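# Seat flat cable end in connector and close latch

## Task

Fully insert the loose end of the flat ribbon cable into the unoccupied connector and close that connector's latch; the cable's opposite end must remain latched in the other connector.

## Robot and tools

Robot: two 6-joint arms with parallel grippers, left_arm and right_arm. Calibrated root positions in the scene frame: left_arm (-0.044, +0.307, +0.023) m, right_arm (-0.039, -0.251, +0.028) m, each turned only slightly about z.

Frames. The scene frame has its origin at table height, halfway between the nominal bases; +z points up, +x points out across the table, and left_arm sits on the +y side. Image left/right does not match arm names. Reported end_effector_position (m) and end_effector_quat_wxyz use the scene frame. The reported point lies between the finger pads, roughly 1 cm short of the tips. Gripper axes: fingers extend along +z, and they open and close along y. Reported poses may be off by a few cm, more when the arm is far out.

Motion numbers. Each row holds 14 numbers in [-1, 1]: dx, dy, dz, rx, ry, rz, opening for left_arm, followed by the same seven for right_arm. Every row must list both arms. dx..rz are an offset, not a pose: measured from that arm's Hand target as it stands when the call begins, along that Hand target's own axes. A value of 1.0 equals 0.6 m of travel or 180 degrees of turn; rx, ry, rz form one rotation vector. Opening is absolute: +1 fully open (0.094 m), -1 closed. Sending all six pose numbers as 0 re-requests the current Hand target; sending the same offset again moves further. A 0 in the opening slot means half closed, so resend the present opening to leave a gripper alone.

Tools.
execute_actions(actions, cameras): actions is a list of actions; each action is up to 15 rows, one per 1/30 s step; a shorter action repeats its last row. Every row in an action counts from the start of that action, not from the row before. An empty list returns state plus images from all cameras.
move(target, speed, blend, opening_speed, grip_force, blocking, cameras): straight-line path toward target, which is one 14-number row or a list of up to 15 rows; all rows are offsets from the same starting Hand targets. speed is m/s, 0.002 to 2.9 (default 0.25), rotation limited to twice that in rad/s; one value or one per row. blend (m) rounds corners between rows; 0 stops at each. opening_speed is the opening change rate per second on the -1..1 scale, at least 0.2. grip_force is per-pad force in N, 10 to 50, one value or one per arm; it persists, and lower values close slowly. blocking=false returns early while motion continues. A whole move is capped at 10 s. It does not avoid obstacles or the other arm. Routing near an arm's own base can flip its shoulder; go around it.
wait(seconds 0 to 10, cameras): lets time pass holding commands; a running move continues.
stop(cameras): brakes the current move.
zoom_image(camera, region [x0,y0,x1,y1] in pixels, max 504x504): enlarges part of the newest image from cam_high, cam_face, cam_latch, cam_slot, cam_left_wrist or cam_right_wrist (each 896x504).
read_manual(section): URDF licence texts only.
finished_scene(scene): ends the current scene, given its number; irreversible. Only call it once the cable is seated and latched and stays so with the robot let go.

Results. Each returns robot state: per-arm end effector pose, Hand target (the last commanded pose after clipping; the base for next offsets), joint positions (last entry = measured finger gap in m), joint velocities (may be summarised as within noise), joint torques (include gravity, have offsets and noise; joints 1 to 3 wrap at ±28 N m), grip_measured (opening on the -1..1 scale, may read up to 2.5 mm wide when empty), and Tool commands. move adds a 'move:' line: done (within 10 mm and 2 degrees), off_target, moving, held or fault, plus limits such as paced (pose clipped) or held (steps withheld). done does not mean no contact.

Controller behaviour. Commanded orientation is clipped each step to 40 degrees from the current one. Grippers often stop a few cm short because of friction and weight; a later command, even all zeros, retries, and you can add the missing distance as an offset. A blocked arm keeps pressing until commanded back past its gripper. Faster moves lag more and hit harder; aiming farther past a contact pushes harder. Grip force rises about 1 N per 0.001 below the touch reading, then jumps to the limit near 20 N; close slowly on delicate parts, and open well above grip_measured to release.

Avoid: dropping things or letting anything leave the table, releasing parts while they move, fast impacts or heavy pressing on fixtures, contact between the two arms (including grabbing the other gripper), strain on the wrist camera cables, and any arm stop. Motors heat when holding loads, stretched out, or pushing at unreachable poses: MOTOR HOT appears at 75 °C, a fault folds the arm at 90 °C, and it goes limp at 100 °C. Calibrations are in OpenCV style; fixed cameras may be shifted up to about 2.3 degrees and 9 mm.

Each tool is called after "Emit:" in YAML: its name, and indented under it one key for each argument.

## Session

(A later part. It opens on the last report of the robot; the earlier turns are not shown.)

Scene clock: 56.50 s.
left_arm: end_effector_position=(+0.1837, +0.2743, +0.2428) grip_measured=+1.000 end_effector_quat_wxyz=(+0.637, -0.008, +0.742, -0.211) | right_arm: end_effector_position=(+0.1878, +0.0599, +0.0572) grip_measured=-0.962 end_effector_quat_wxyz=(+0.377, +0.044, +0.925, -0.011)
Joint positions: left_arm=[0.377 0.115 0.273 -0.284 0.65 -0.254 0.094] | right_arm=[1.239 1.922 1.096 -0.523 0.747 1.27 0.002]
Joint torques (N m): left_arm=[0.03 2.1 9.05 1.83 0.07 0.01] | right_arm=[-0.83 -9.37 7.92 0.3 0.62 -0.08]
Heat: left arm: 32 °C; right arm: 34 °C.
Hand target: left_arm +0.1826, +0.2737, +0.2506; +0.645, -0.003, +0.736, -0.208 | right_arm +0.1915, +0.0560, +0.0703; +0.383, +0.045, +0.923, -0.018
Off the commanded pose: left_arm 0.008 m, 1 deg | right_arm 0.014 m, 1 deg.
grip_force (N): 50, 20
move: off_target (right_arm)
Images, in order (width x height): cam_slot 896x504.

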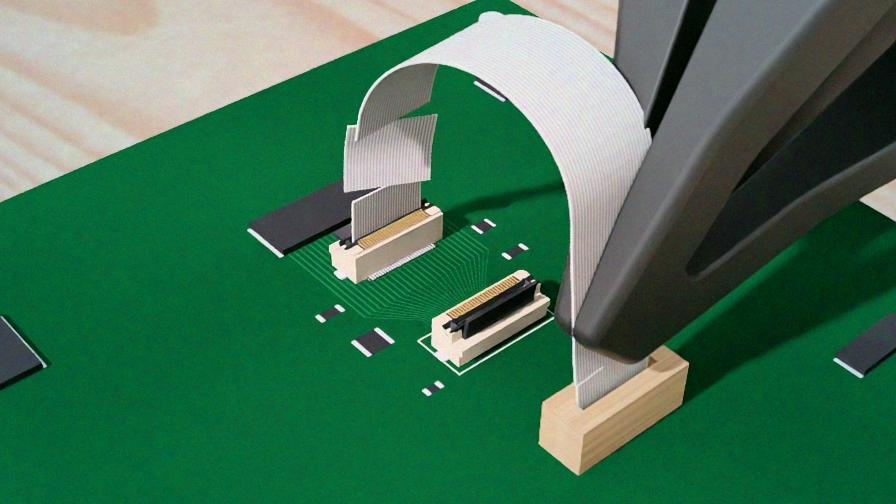

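Emit:
move:
  target: [0,0,0,0,0,0,1,-0.006,0,-0.006,0,0,0,-1]
  speed: 0.03
  cameras: ["cam_slot"]

Scene clock: 57.80 s.
left_arm: end_effector_position=(+0.1837, +0.2743, +0.2428) grip_measured=+1.000 end_effector_quat_wxyz=(+0.637, -0.008, +0.742, -0.211) | right_arm: end_effector_position=(+0.1876, +0.0598, +0.0584) grip_measured=-0.962 end_effector_quat_wxyz=(+0.376, +0.043, +0.926, -0.014)
Joint positions: left_arm=[0.377 0.115 0.273 -0.284 0.65 -0.254 0.094] | right_arm=[1.239 1.922 1.104 -0.537 0.746 1.269 0.002]
Joint torques (N m): left_arm=[0.06 2.11 9.03 1.82 0.07 -0.01] | right_arm=[-0.83 -10.22 7.99 0.28 0.64 -0.07]
Heat: left arm: 32 °C; right arm: 34 °C.
Hand target: left_arm +0.1826, +0.2737, +0.2506; +0.645, -0.003, +0.736, -0.208 | right_arm +0.1915, +0.0560, +0.0754; +0.383, +0.045, +0.923, -0.018
Off the commanded pose: left_arm 0.008 m, 1 deg | right_arm 0.018 m, 1 deg.
grip_force (N): 50, 20
move: off_target (right_arm)
Images, in order (width x height): cam_slot 896x504.

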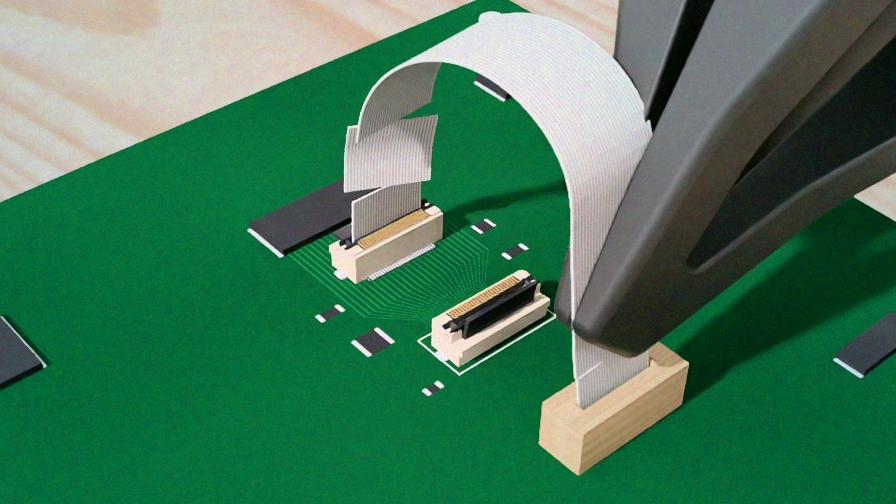

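Emit:
move:
  target: [0,0,0,0,0,0,1,-0.0047,0,-0.0047,0,0,0,-1]
  speed: 0.02
  cameras: ["cam_slot"]

Emit:
move:
  target: [0,0,0,0,0,0,1,-0.0047,0,-0.0047,0,0,0,-1]
  speed: 0.02
  cameras: ["cam_slot","cam_latch"]

Scene clock: 59.30 s.
left_arm: end_effector_position=(+0.1837, +0.2743, +0.2428) grip_measured=+1.000 end_effector_quat_wxyz=(+0.637, -0.008, +0.742, -0.211) | right_arm: end_effector_position=(+0.1877, +0.0576, +0.0624) grip_measured=-0.962 end_effector_quat_wxyz=(+0.374, +0.042, +0.926, -0.018)
Joint positions: left_arm=[0.377 0.115 0.273 -0.284 0.65 -0.254 0.094] | right_arm=[1.237 1.913 1.111 -0.563 0.746 1.269 0.002]
Joint torques (N m): left_arm=[-0.02 2.11 9.01 1.83 0.06 0] | right_arm=[-0.75 -10.04 8.16 0.35 0.63 -0.06]
Heat: left arm: 32 °C; right arm: 34 °C.
Hand target: left_arm +0.1826, +0.2737, +0.2506; +0.645, -0.003, +0.736, -0.208 | right_arm +0.1916, +0.0560, +0.0794; +0.383, +0.045, +0.923, -0.018
Off the commanded pose: left_arm 0.008 m, 1 deg | right_arm 0.017 m, 1 deg.
grip_force (N): 50, 20
move: off_target (right_arm)
Images, in order (width x height): cam_slot 896x504.

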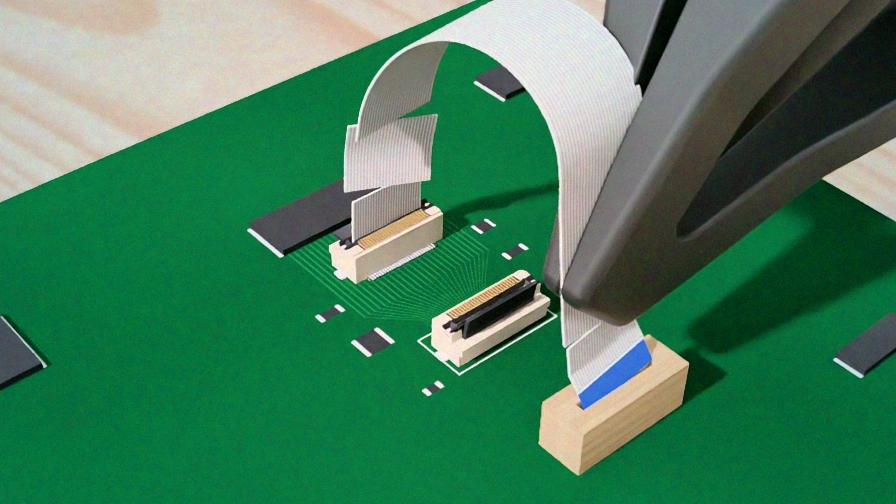

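Scene clock: 60.43 s.
left_arm: end_effector_position=(+0.1837, +0.2743, +0.2428) grip_measured=+1.000 end_effector_quat_wxyz=(+0.637, -0.008, +0.742, -0.211) | right_arm: end_effector_position=(+0.1856, +0.0504, +0.0645) grip_measured=-0.962 end_effector_quat_wxyz=(+0.370, +0.036, +0.928, -0.034)
Joint positions: left_arm=[0.377 0.115 0.273 -0.284 0.65 -0.254 0.094] | right_arm=[1.237 1.905 1.114 -0.609 0.746 1.269 0.002]
Joint torques (N m): left_arm=[0.02 2.11 8.96 1.83 0.08 0.01] | right_arm=[-0.57 -9.88 8.54 0.53 0.64 -0.05]
Heat: left arm: 32 °C; right arm: 34 °C.
Hand target: left_arm +0.1826, +0.2737, +0.2506; +0.645, -0.003, +0.736, -0.208 | right_arm +0.1916, +0.0559, +0.0833; +0.383, +0.045, +0.923, -0.018
Off the commanded pose: left_arm 0.008 m, 1 deg | right_arm 0.021 m, 3 deg.
grip_force (N): 50, 20
move: off_target (right_arm)
Images, in order (width x height): cam_latch 896x504, cam_slot 896x504.

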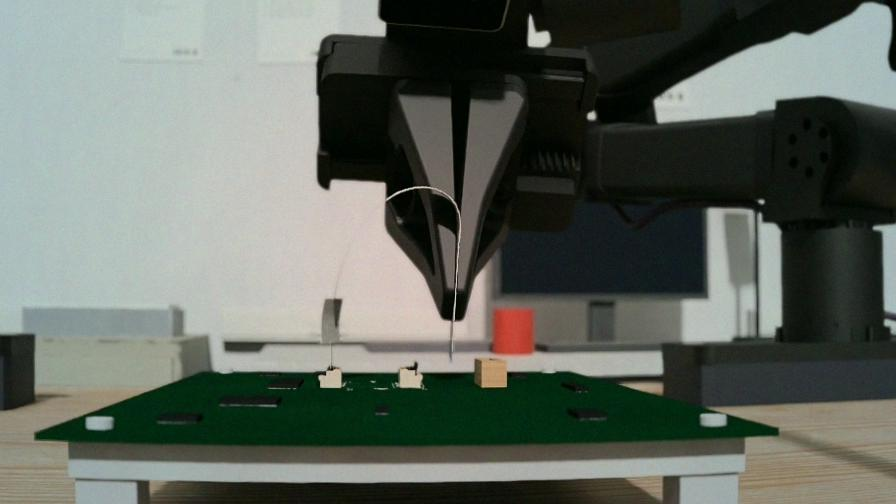

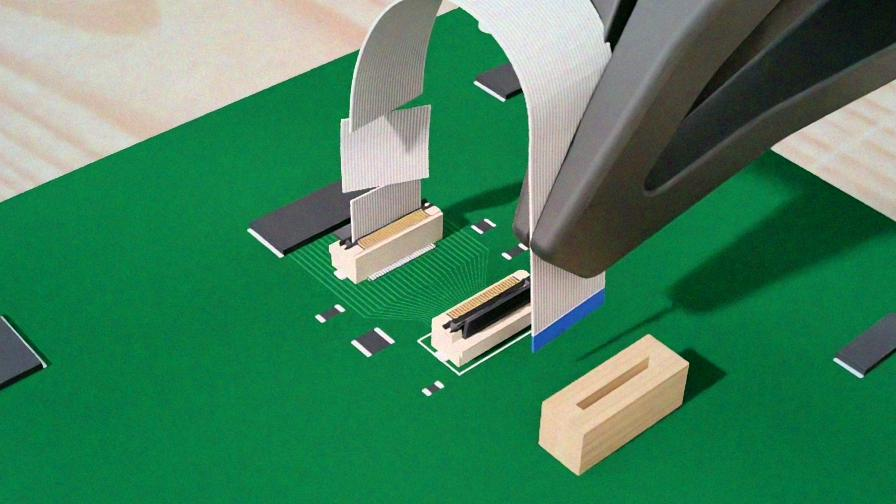

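Emit:
move:
  target: [0,0,0,0,0,0,1,-0.0094,0,-0.0094,0,0,0,-1]
  speed: 0.03
  cameras: ["cam_slot","cam_latch","cam_face","cam_high"]

Scene clock: 64.83 s.
left_arm: end_effector_position=(+0.1837, +0.2743, +0.2428) grip_measured=+1.000 end_effector_quat_wxyz=(+0.637, -0.008, +0.742, -0.211) | right_arm: end_effector_position=(+0.1854, +0.0499, +0.0713) grip_measured=-0.962 end_effector_quat_wxyz=(+0.370, +0.035, +0.928, -0.035)
Joint positions: left_arm=[0.377 0.115 0.273 -0.284 0.65 -0.254 0.094] | right_arm=[1.237 1.892 1.129 -0.64 0.746 1.269 0.002]
Joint torques (N m): left_arm=[-0.02 2.07 9.02 1.83 0.06 0.01] | right_arm=[-0.62 -9.96 8.83 0.53 0.64 -0.06]
Heat: left arm: 32 °C; right arm: 34 °C.
Hand target: left_arm +0.1826, +0.2737, +0.2506; +0.645, -0.003, +0.736, -0.208 | right_arm +0.1916, +0.0560, +0.0914; +0.383, +0.045, +0.923, -0.018
Off the commanded pose: left_arm 0.008 m, 1 deg | right_arm 0.022 m, 3 deg.
grip_force (N): 50, 20
move: off_target (right_arm)
Images, in order (width x height): cam_high 896x504, cam_face 896x504, cam_latch 896x504, cam_slot 896x504.

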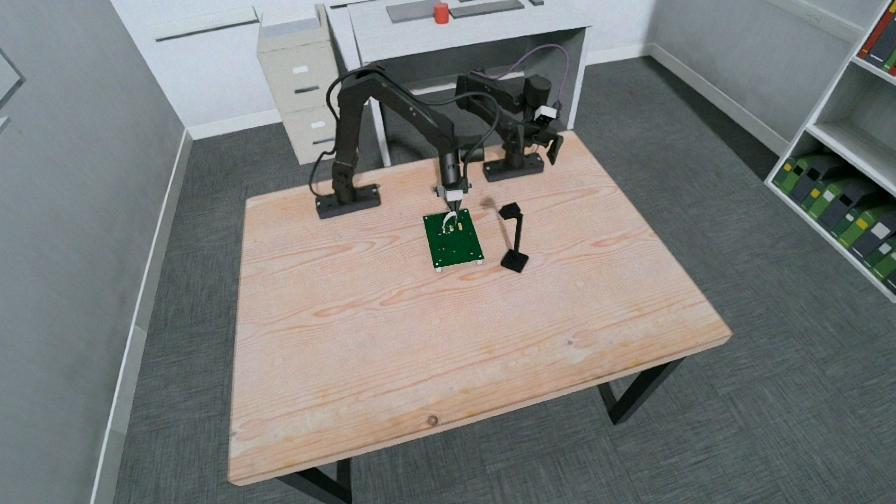

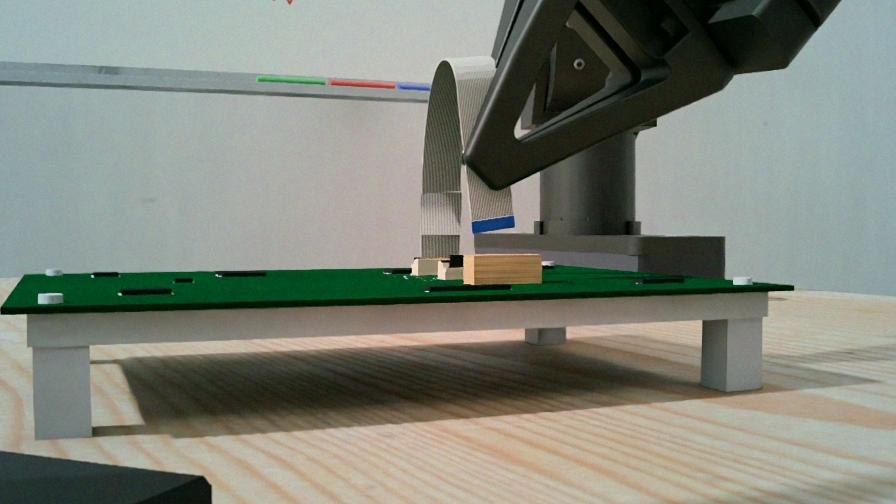

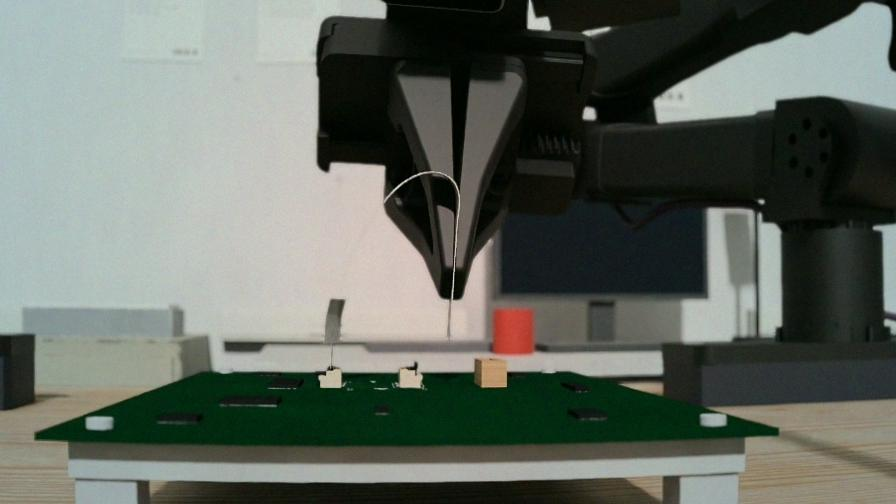

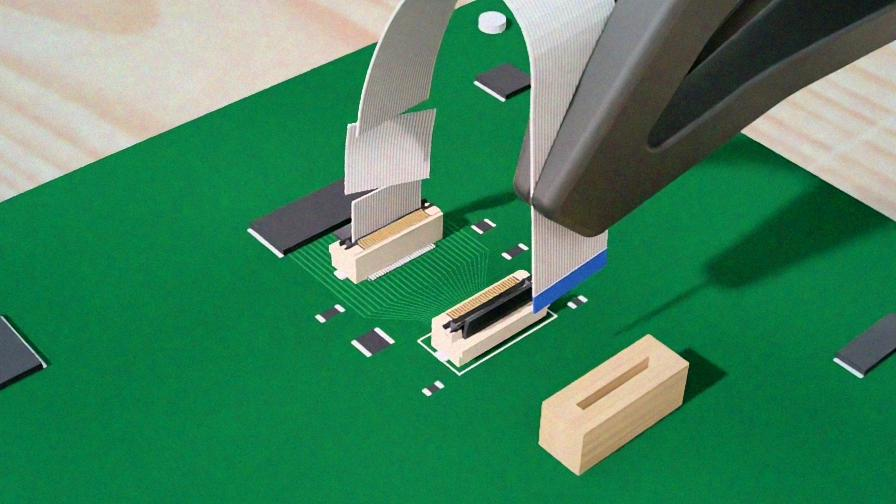

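Emit:
zoom_image:
  camera: "cam_slot"
  region: [420, 230, 640, 380]

Emit:
zoom_image:
  camera: "cam_latch"
  region: [380, 280, 520, 400]

Scaled by 2.291 from the camera's 896x504 image, which has a finer 1280x720 frame.

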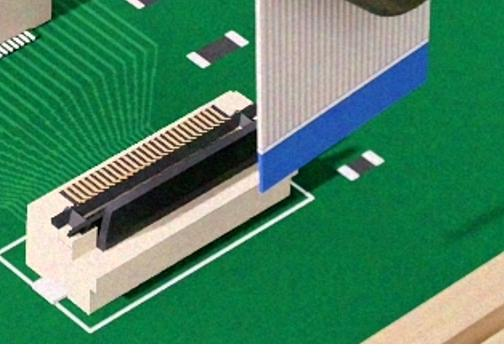

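Scaled by 3.600 from the camera's 896x504 image, which has a finer 1280x720 frame.

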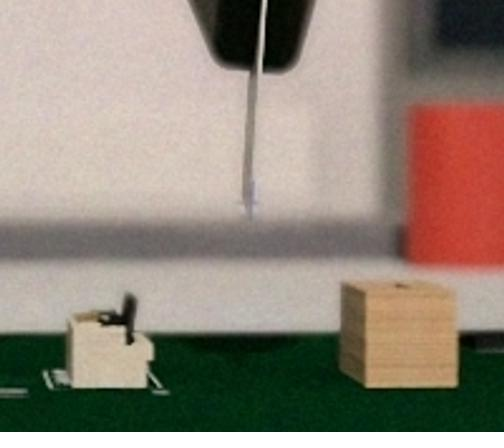

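Emit:
move:
  target: [0,0,0,0,0,0,1,0.01327,-0.0306,0.00653,-0.01305,-0.03005,0.00567,-1]
  speed: 0.03
  cameras: ["cam_slot","cam_latch","cam_face"]

Scene clock: 75.57 s.
left_arm: end_effector_position=(+0.1837, +0.2743, +0.2428) grip_measured=+1.000 end_effector_quat_wxyz=(+0.637, -0.008, +0.742, -0.211) | right_arm: end_effector_position=(+0.1858, +0.0379, +0.0705) grip_measured=-0.962 end_effector_quat_wxyz=(+0.410, +0.043, +0.911, -0.008)
Joint positions: left_arm=[0.377 0.115 0.273 -0.284 0.65 -0.254 0.094] | right_arm=[1.25 1.826 0.979 -0.47 0.815 1.256 0.002]
Joint torques (N m): left_arm=[0.02 2.14 9.02 1.84 0.07 0] | right_arm=[0.66 -9.33 5.19 0.82 0.84 -0.06]
Heat: left arm: 33 °C; right arm: 34 °C.
Hand target: left_arm +0.1826, +0.2737, +0.2506; +0.645, -0.003, +0.736, -0.208 | right_arm +0.1869, +0.0379, +0.0828; +0.427, +0.044, +0.903, +0.002
Off the commanded pose: left_arm 0.008 m, 1 deg | right_arm 0.013 m, 2 deg.
grip_force (N): 50, 20
move: off_target (right_arm)
Images, in order (width x height): cam_face 896x504, cam_latch 896x504, cam_slot 896x504.

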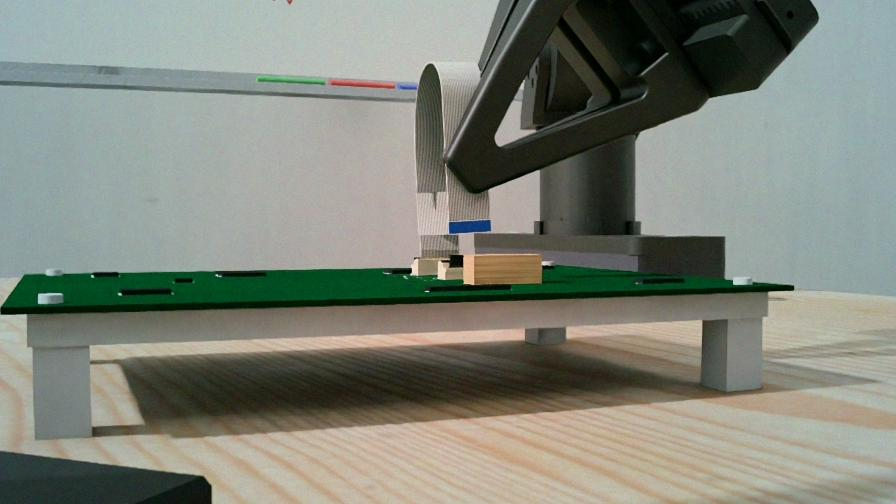

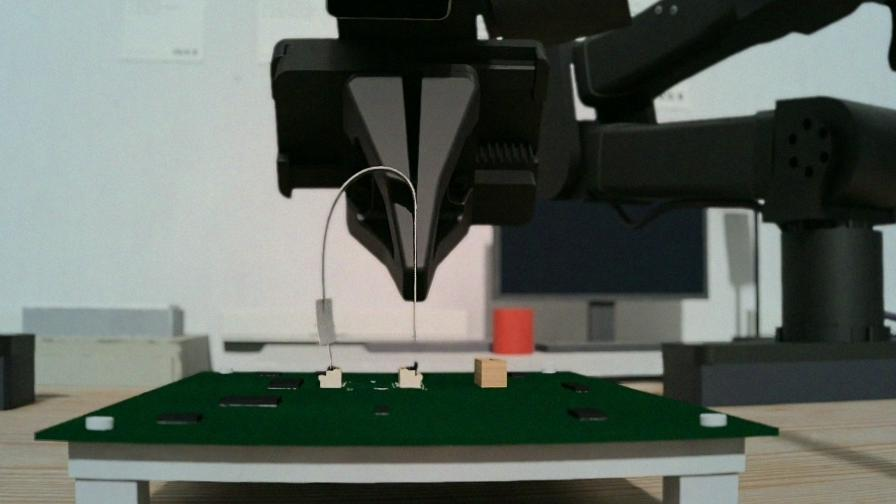

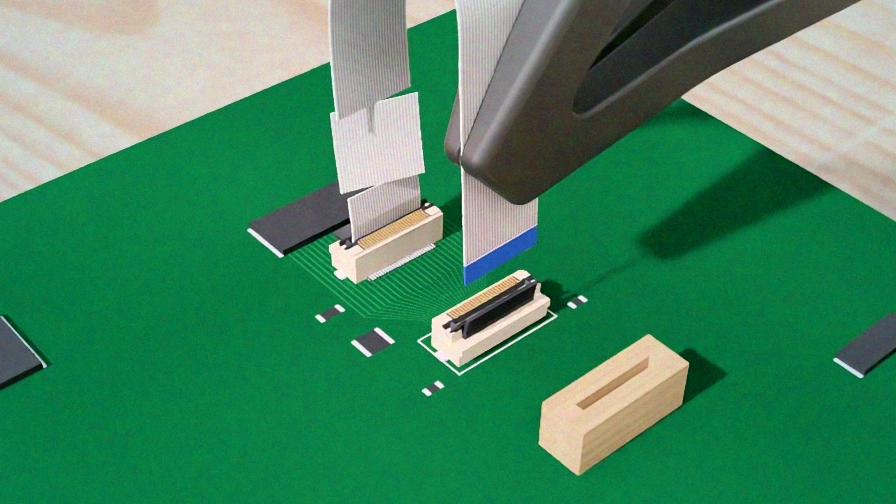

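Emit:
zoom_image:
  camera: "cam_slot"
  region: [400, 200, 620, 380]

Emit:
zoom_image:
  camera: "cam_latch"
  region: [350, 280, 490, 400]

Emit:
zoom_image:
  camera: "cam_face"
  region: [400, 180, 560, 300]

Scaled by 2.291 from the camera's 896x504 image, which has a finer 1280x720 frame.

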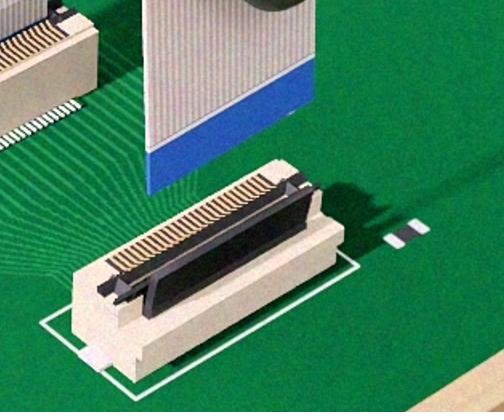

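Scaled by 3.600 from the camera's 896x504 image, which has a finer 1280x720 frame.

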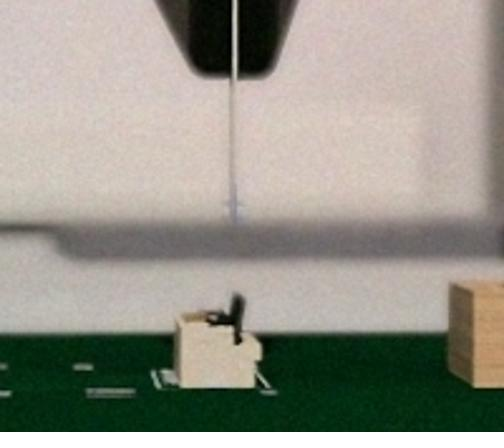

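Scaled by 3.150 from the camera's 896x504 image, which has a finer 1280x720 frame.

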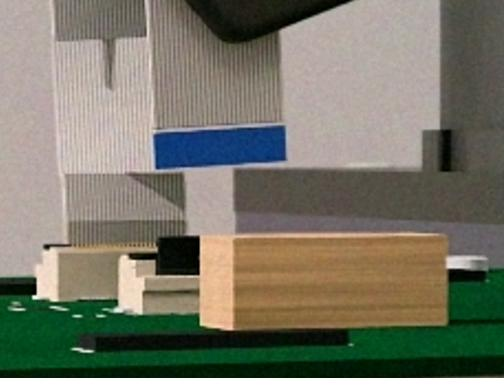

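Emit:
zoom_image:
  camera: "cam_latch"
  region: [310, 350, 380, 400]

Emit:
zoom_image:
  camera: "cam_latch"
  region: [380, 350, 450, 400]

Emit:
zoom_image:
  camera: "cam_slot"
  region: [420, 250, 560, 370]

Emit:
zoom_image:
  camera: "cam_slot"
  region: [310, 190, 450, 290]

Scaled by 7.200 from the camera's 896x504 image, which has a finer 1280x720 frame.

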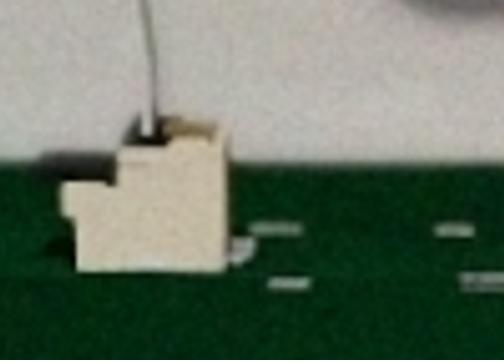

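Scaled by 7.200 from the camera's 896x504 image, which has a finer 1280x720 frame.

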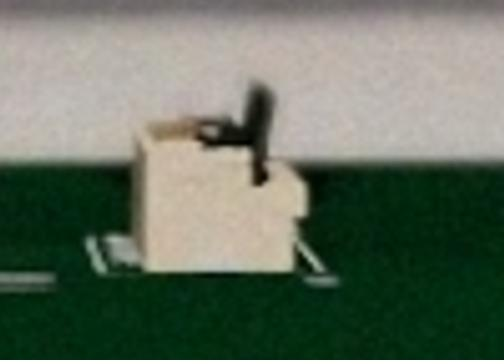

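Scaled by 3.600 from the camera's 896x504 image, which has a finer 1280x720 frame.

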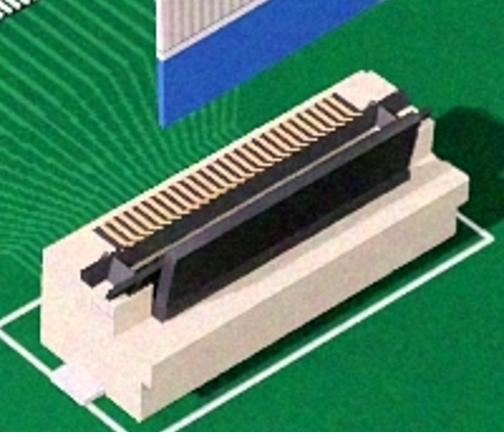

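Scaled by 3.600 from the camera's 896x504 image, which has a finer 1280x720 frame.

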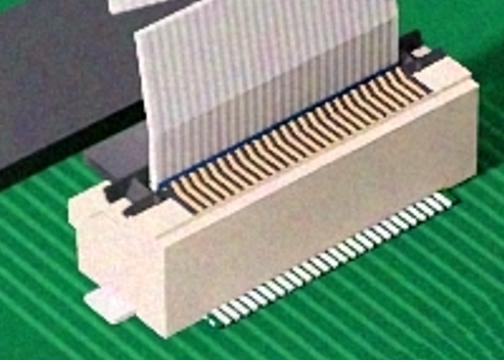

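Emit:
move:
  target: [0,0,0,0,0,0,1,0.01515,-0.00416,0.01283,0,0,0,-1]
  speed: 0.03
  cameras: ["cam_slot","cam_latch"]

Scene clock: 81.30 s.
left_arm: end_effector_position=(+0.1837, +0.2743, +0.2428) grip_measured=+1.000 end_effector_quat_wxyz=(+0.637, -0.008, +0.742, -0.211) | right_arm: end_effector_position=(+0.1857, +0.0376, +0.0653) grip_measured=-0.962 end_effector_quat_wxyz=(+0.412, +0.046, +0.910, +0.002)
Joint positions: left_arm=[0.377 0.115 0.273 -0.284 0.65 -0.254 0.094] | right_arm=[1.25 1.826 0.948 -0.416 0.815 1.254 0.002]
Joint torques (N m): left_arm=[-0.05 2.11 9.01 1.84 0.07 0] | right_arm=[0.5 -7.62 5.16 0.87 0.84 -0.07]
Heat: left arm: 33 °C; right arm: 33 °C.
Hand target: left_arm +0.1826, +0.2737, +0.2506; +0.645, -0.003, +0.736, -0.208 | right_arm +0.1869, +0.0359, +0.0708; +0.427, +0.044, +0.903, +0.002
Off the commanded pose: left_arm 0.008 m, 1 deg | right_arm 0.006 m, 2 deg.
grip_force (N): 50, 20
move: done
Images, in order (width x height): cam_latch 896x504, cam_slot 896x504.

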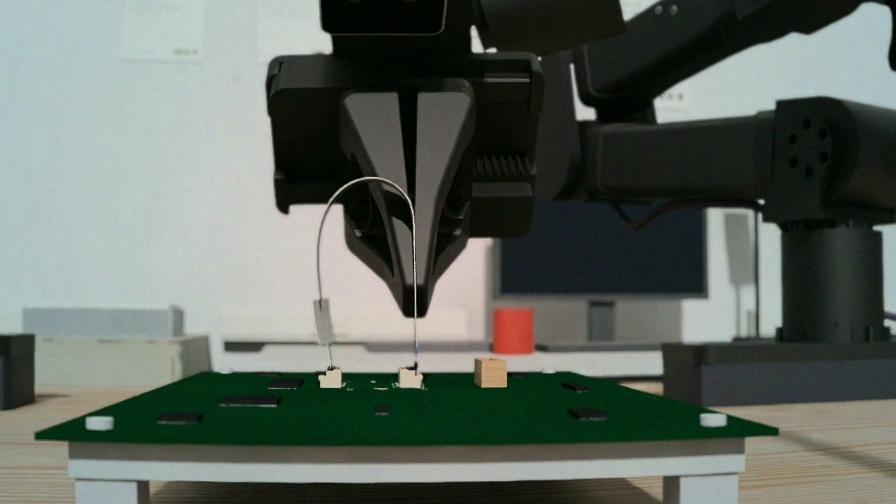

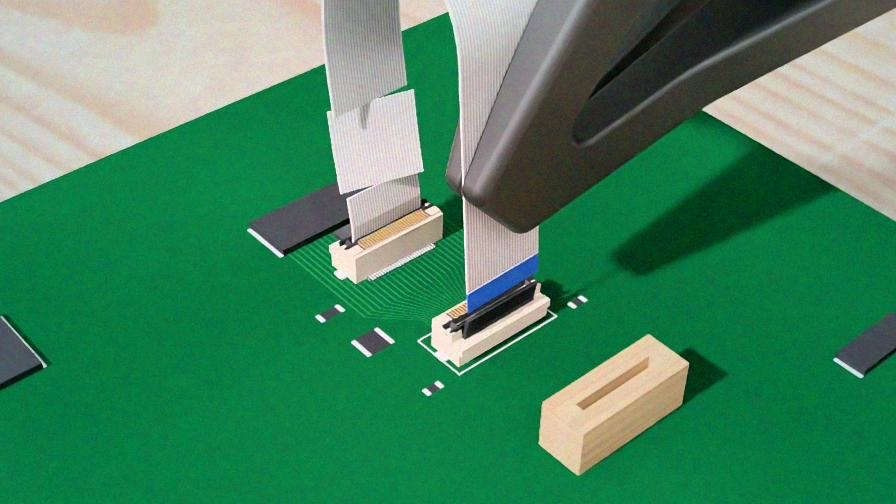

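Emit:
zoom_image:
  camera: "cam_latch"
  region: [380, 330, 450, 400]

Emit:
zoom_image:
  camera: "cam_slot"
  region: [420, 230, 560, 370]

Scaled by 7.200 from the camera's 896x504 image, which has a finer 1280x720 frame.

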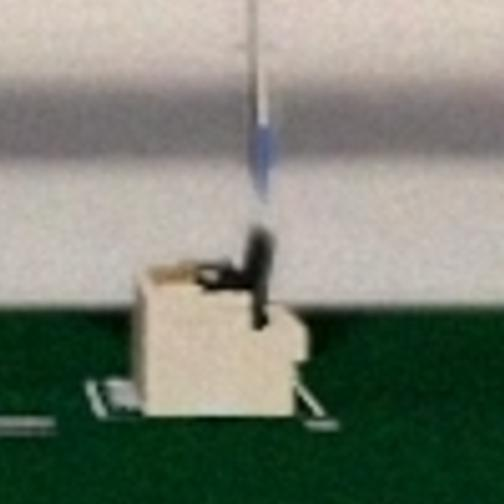

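Scaled by 3.600 from the camera's 896x504 image, which has a finer 1280x720 frame.

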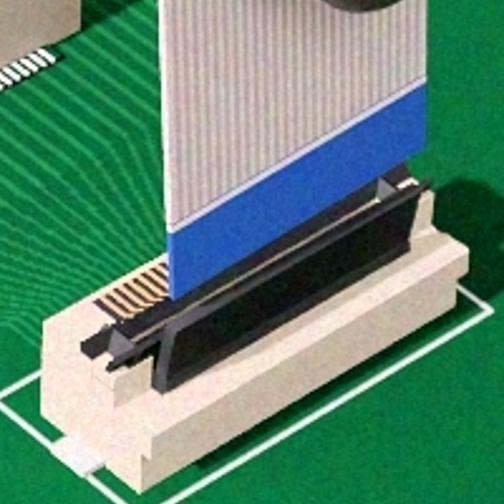

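Emit:
move:
  target: [0,0,0,0,0,0,1,-0.0034,-0.0066,-0.0019,0,0,0,-1]
  speed: 0.03
  cameras: ["cam_latch"]

Emit:
zoom_image:
  camera: "cam_latch"
  region: [380, 330, 450, 400]

Scene clock: 85.37 s.
left_arm: end_effector_position=(+0.1837, +0.2743, +0.2428) grip_measured=+1.000 end_effector_quat_wxyz=(+0.637, -0.008, +0.742, -0.211) | right_arm: end_effector_position=(+0.1846, +0.0333, +0.0620) grip_measured=-0.962 end_effector_quat_wxyz=(+0.412, +0.041, +0.910, -0.005)
Joint positions: left_arm=[0.377 0.115 0.273 -0.284 0.65 -0.254 0.094] | right_arm=[1.25 1.826 0.934 -0.414 0.816 1.248 0.002]
Joint torques (N m): left_arm=[0.03 2.13 9.06 1.83 0.06 0] | right_arm=[0.05 -8.98 5.03 0.84 0.8 -0.07]
Heat: left arm: 33 °C; right arm: 33 °C.
Hand target: left_arm +0.1826, +0.2737, +0.2506; +0.645, -0.003, +0.736, -0.208 | right_arm +0.1870, +0.0318, +0.0729; +0.427, +0.044, +0.903, +0.002
Off the commanded pose: left_arm 0.008 m, 1 deg | right_arm 0.011 m, 2 deg.
grip_force (N): 50, 20
move: off_target (right_arm)
Images, in order (width x height): cam_latch 896x504.

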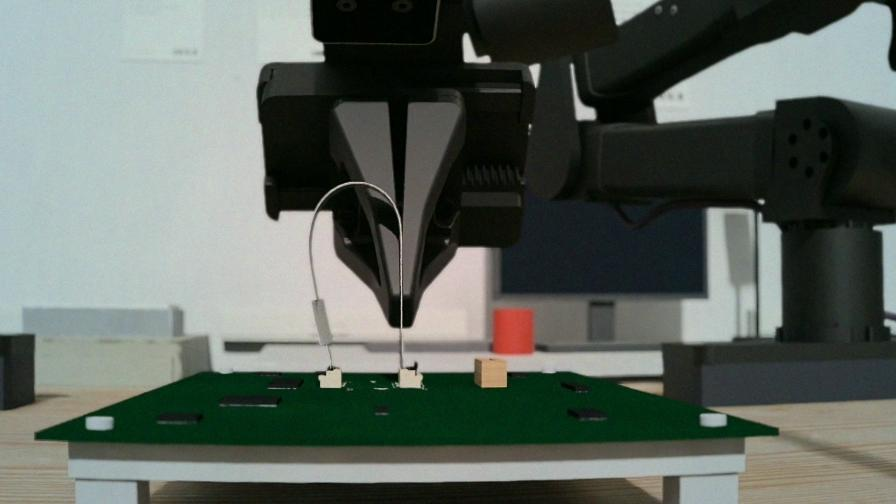

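Scaled by 7.200 from the camera's 896x504 image, which has a finer 1280x720 frame.

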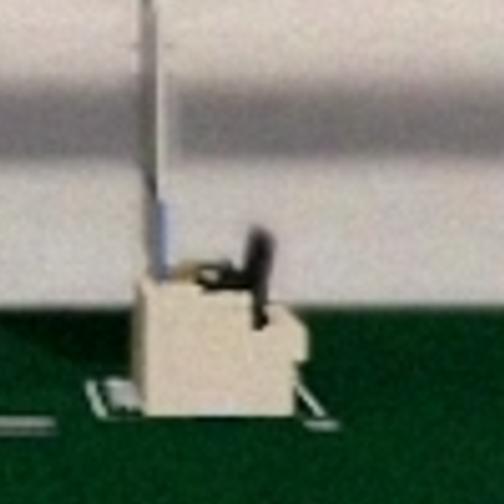

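Emit:
move:
  target: [0,0,0,0,0,0,1,-0.0064,0,-0.0053,0,0,0,-1]
  speed: 0.03
  cameras: ["cam_latch","cam_slot"]

Emit:
zoom_image:
  camera: "cam_latch"
  region: [380, 330, 450, 400]

Emit:
zoom_image:
  camera: "cam_slot"
  region: [420, 230, 560, 370]

Scene clock: 86.93 s.
left_arm: end_effector_position=(+0.1837, +0.2743, +0.2428) grip_measured=+1.000 end_effector_quat_wxyz=(+0.637, -0.008, +0.742, -0.211) | right_arm: end_effector_position=(+0.1849, +0.0343, +0.0657) grip_measured=-0.962 end_effector_quat_wxyz=(+0.413, +0.043, +0.910, +0.000)
Joint positions: left_arm=[0.377 0.115 0.273 -0.284 0.65 -0.254 0.094] | right_arm=[1.25 1.814 0.934 -0.414 0.816 1.246 0.002]
Joint torques (N m): left_arm=[-0.06 2.14 8.99 1.83 0.07 0] | right_arm=[0.01 -9.03 5.79 0.7 0.81 -0.07]
Heat: left arm: 33 °C; right arm: 33 °C.
Hand target: left_arm +0.1826, +0.2737, +0.2506; +0.645, -0.003, +0.736, -0.208 | right_arm +0.1870, +0.0317, +0.0780; +0.427, +0.044, +0.903, +0.002
Off the commanded pose: left_arm 0.008 m, 1 deg | right_arm 0.013 m, 2 deg.
grip_force (N): 50, 20
move: off_target (right_arm)
Images, in order (width x height): cam_latch 896x504, cam_slot 896x504.

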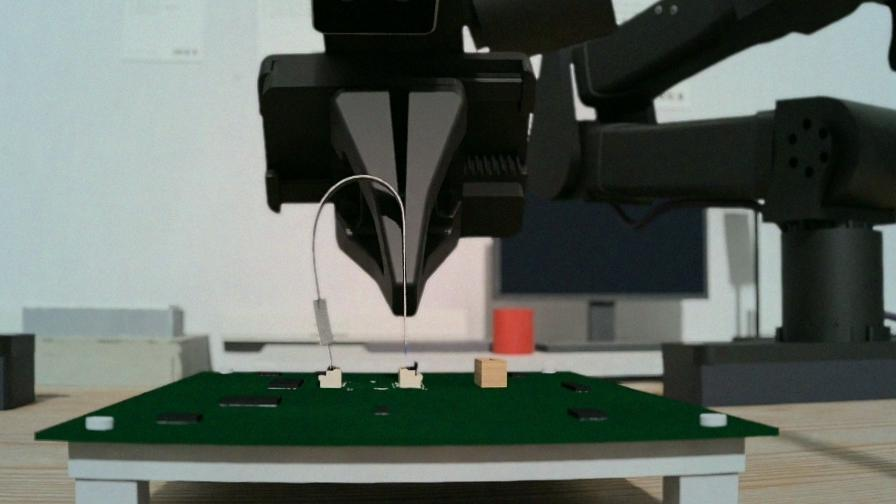

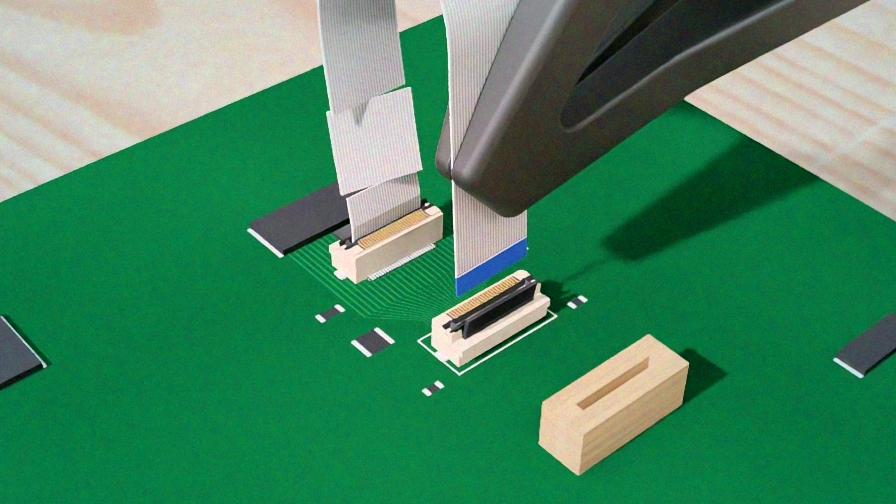

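Scaled by 7.200 from the camera's 896x504 image, which has a finer 1280x720 frame.

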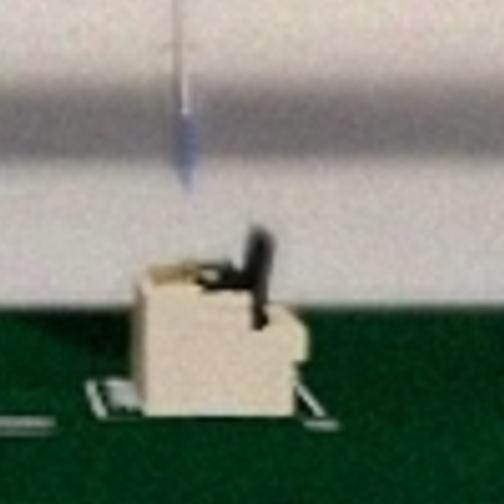

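Scaled by 3.600 from the camera's 896x504 image, which has a finer 1280x720 frame.

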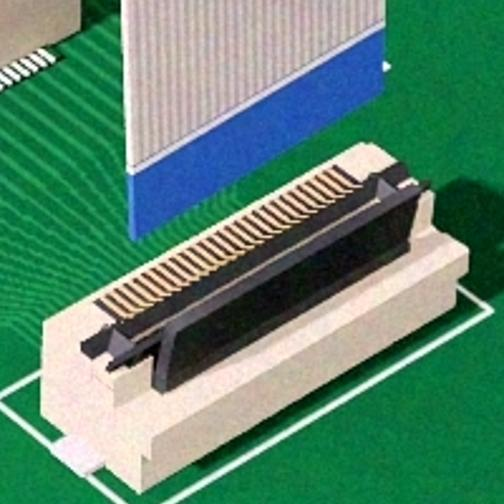

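Emit:
move:
  target: [0,0,0,0,0,0,1,0.0079,0.0052,0.0108,0,0,0,-1]
  speed: 0.03
  cameras: ["cam_latch","cam_slot"]

Emit:
zoom_image:
  camera: "cam_latch"
  region: [380, 330, 450, 400]

Emit:
zoom_image:
  camera: "cam_slot"
  region: [420, 230, 560, 370]

Scene clock: 91.27 s.
left_arm: end_effector_position=(+0.1837, +0.2743, +0.2428) grip_measured=+1.000 end_effector_quat_wxyz=(+0.637, -0.008, +0.742, -0.211) | right_arm: end_effector_position=(+0.1854, +0.0362, +0.0663) grip_measured=-0.962 end_effector_quat_wxyz=(+0.414, +0.043, +0.909, +0.004)
Joint positions: left_arm=[0.377 0.115 0.273 -0.284 0.65 -0.254 0.094] | right_arm=[1.25 1.814 0.934 -0.403 0.816 1.241 0.002]
Joint torques (N m): left_arm=[-0.01 2.07 9.01 1.83 0.08 0.01] | right_arm=[-0.29 -6.72 5.94 0.86 0.78 -0.07]
Heat: left arm: 33 °C; right arm: 33 °C.
Hand target: left_arm +0.1826, +0.2737, +0.2506; +0.645, -0.003, +0.736, -0.208 | right_arm +0.1892, +0.0349, +0.0704; +0.427, +0.044, +0.903, +0.002
Off the commanded pose: left_arm 0.008 m, 1 deg | right_arm 0.006 m, 2 deg.
grip_force (N): 50, 20
move: done
Images, in order (width x height): cam_latch 896x504, cam_slot 896x504.

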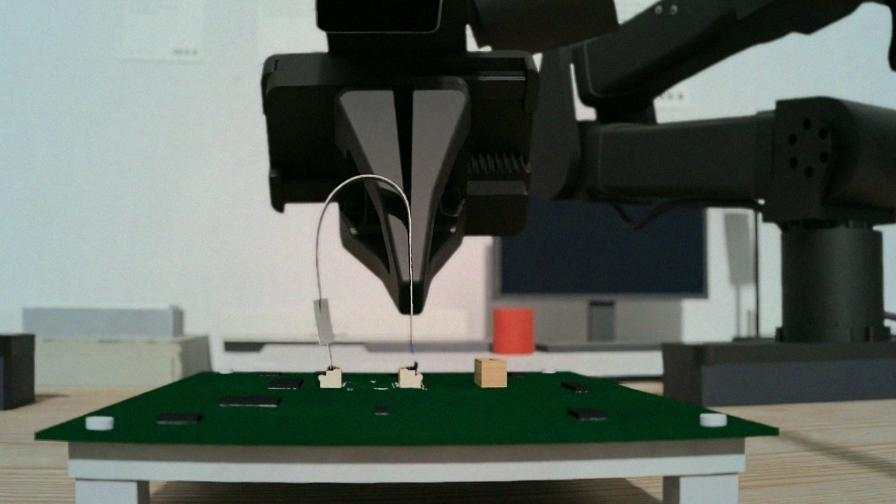

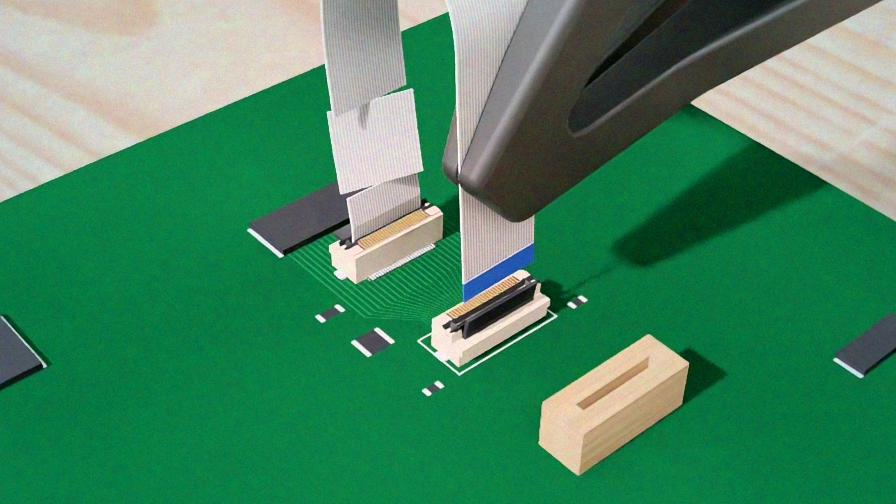

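Scaled by 7.200 from the camera's 896x504 image, which has a finer 1280x720 frame.

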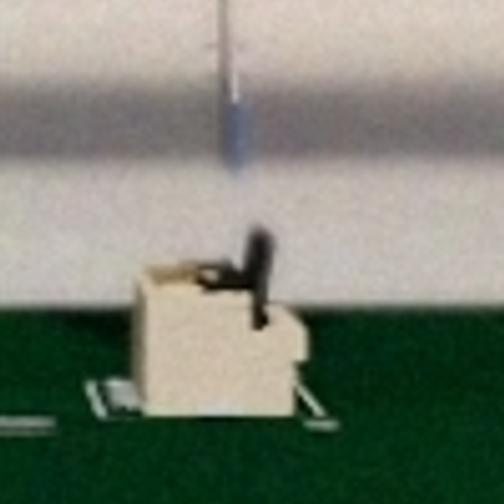

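Scaled by 3.600 from the camera's 896x504 image, which has a finer 1280x720 frame.

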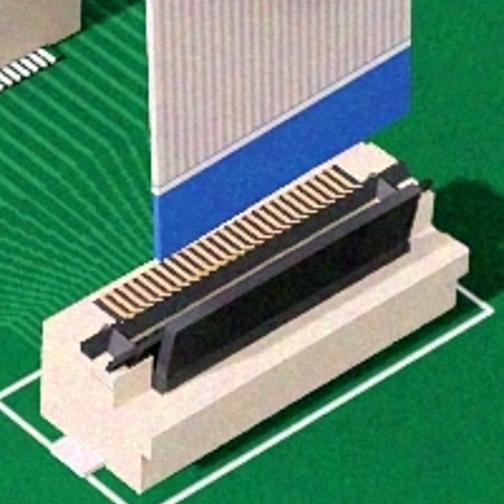

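Emit:
move:
  target: [0,0,0,0,0,0,1,0.0038,-0.0009,0.0034,0,0,0,-1]
  speed: 0.03
  cameras: ["cam_latch","cam_slot"]

Emit:
zoom_image:
  camera: "cam_latch"
  region: [380, 330, 450, 400]

Emit:
zoom_image:
  camera: "cam_slot"
  region: [420, 230, 560, 370]

Scene clock: 93.43 s.
left_arm: end_effector_position=(+0.1837, +0.2743, +0.2428) grip_measured=+1.000 end_effector_quat_wxyz=(+0.637, -0.008, +0.742, -0.211) | right_arm: end_effector_position=(+0.1862, +0.0387, +0.0671) grip_measured=-0.962 end_effector_quat_wxyz=(+0.416, +0.045, +0.908, +0.010)
Joint positions: left_arm=[0.377 0.115 0.273 -0.284 0.65 -0.254 0.094] | right_arm=[1.25 1.814 0.934 -0.389 0.816 1.24 0.002]
Joint torques (N m): left_arm=[-0.01 2.15 9.06 1.83 0.06 0] | right_arm=[-0.42 -6.34 5.35 0.89 0.77 -0.08]
Heat: left arm: 33 °C; right arm: 33 °C.
Hand target: left_arm +0.1826, +0.2737, +0.2506; +0.645, -0.003, +0.736, -0.208 | right_arm +0.1893, +0.0345, +0.0673; +0.427, +0.044, +0.903, +0.002
Off the commanded pose: left_arm 0.008 m, 1 deg | right_arm 0.005 m, 2 deg.
grip_force (N): 50, 20
move: done
Images, in order (width x height): cam_latch 896x504, cam_slot 896x504.

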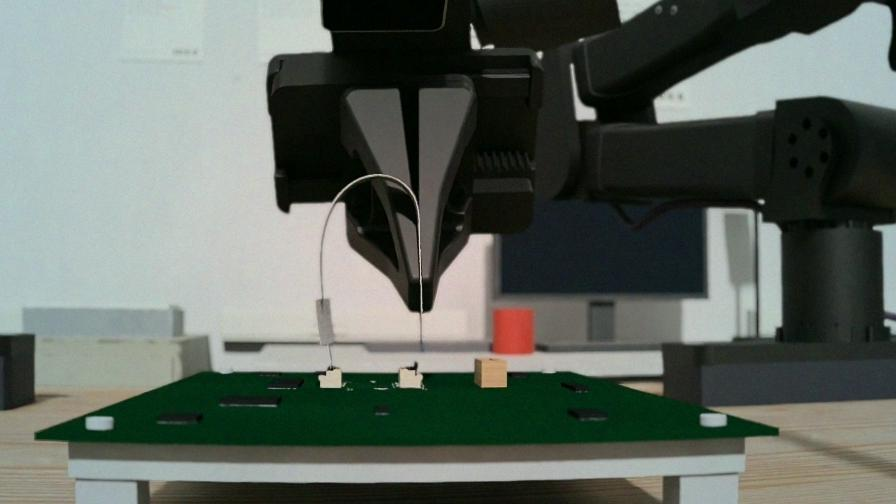

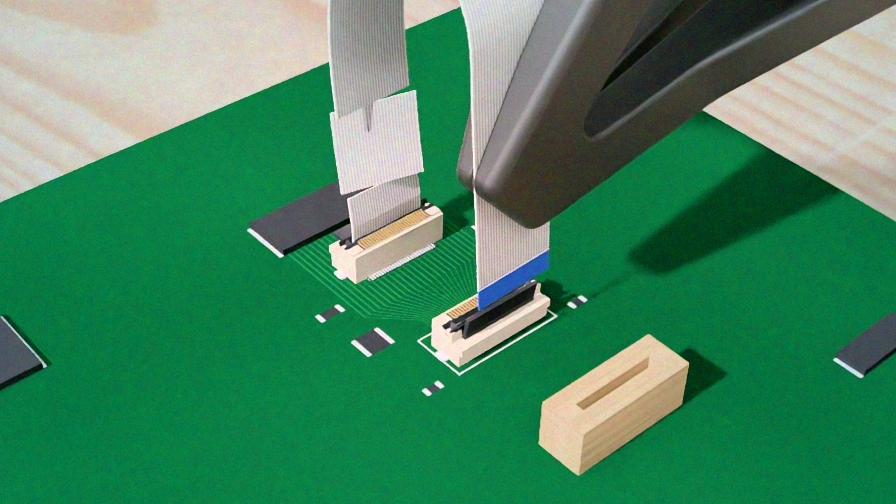

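Scaled by 7.200 from the camera's 896x504 image, which has a finer 1280x720 frame.

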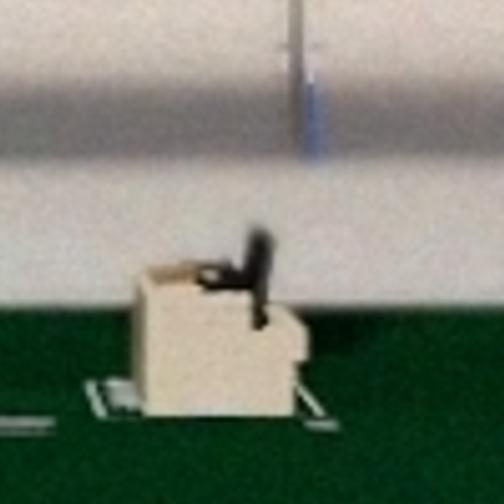

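Scaled by 3.600 from the camera's 896x504 image, which has a finer 1280x720 frame.

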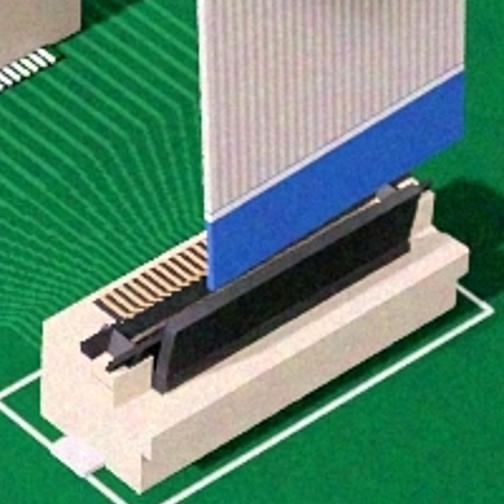

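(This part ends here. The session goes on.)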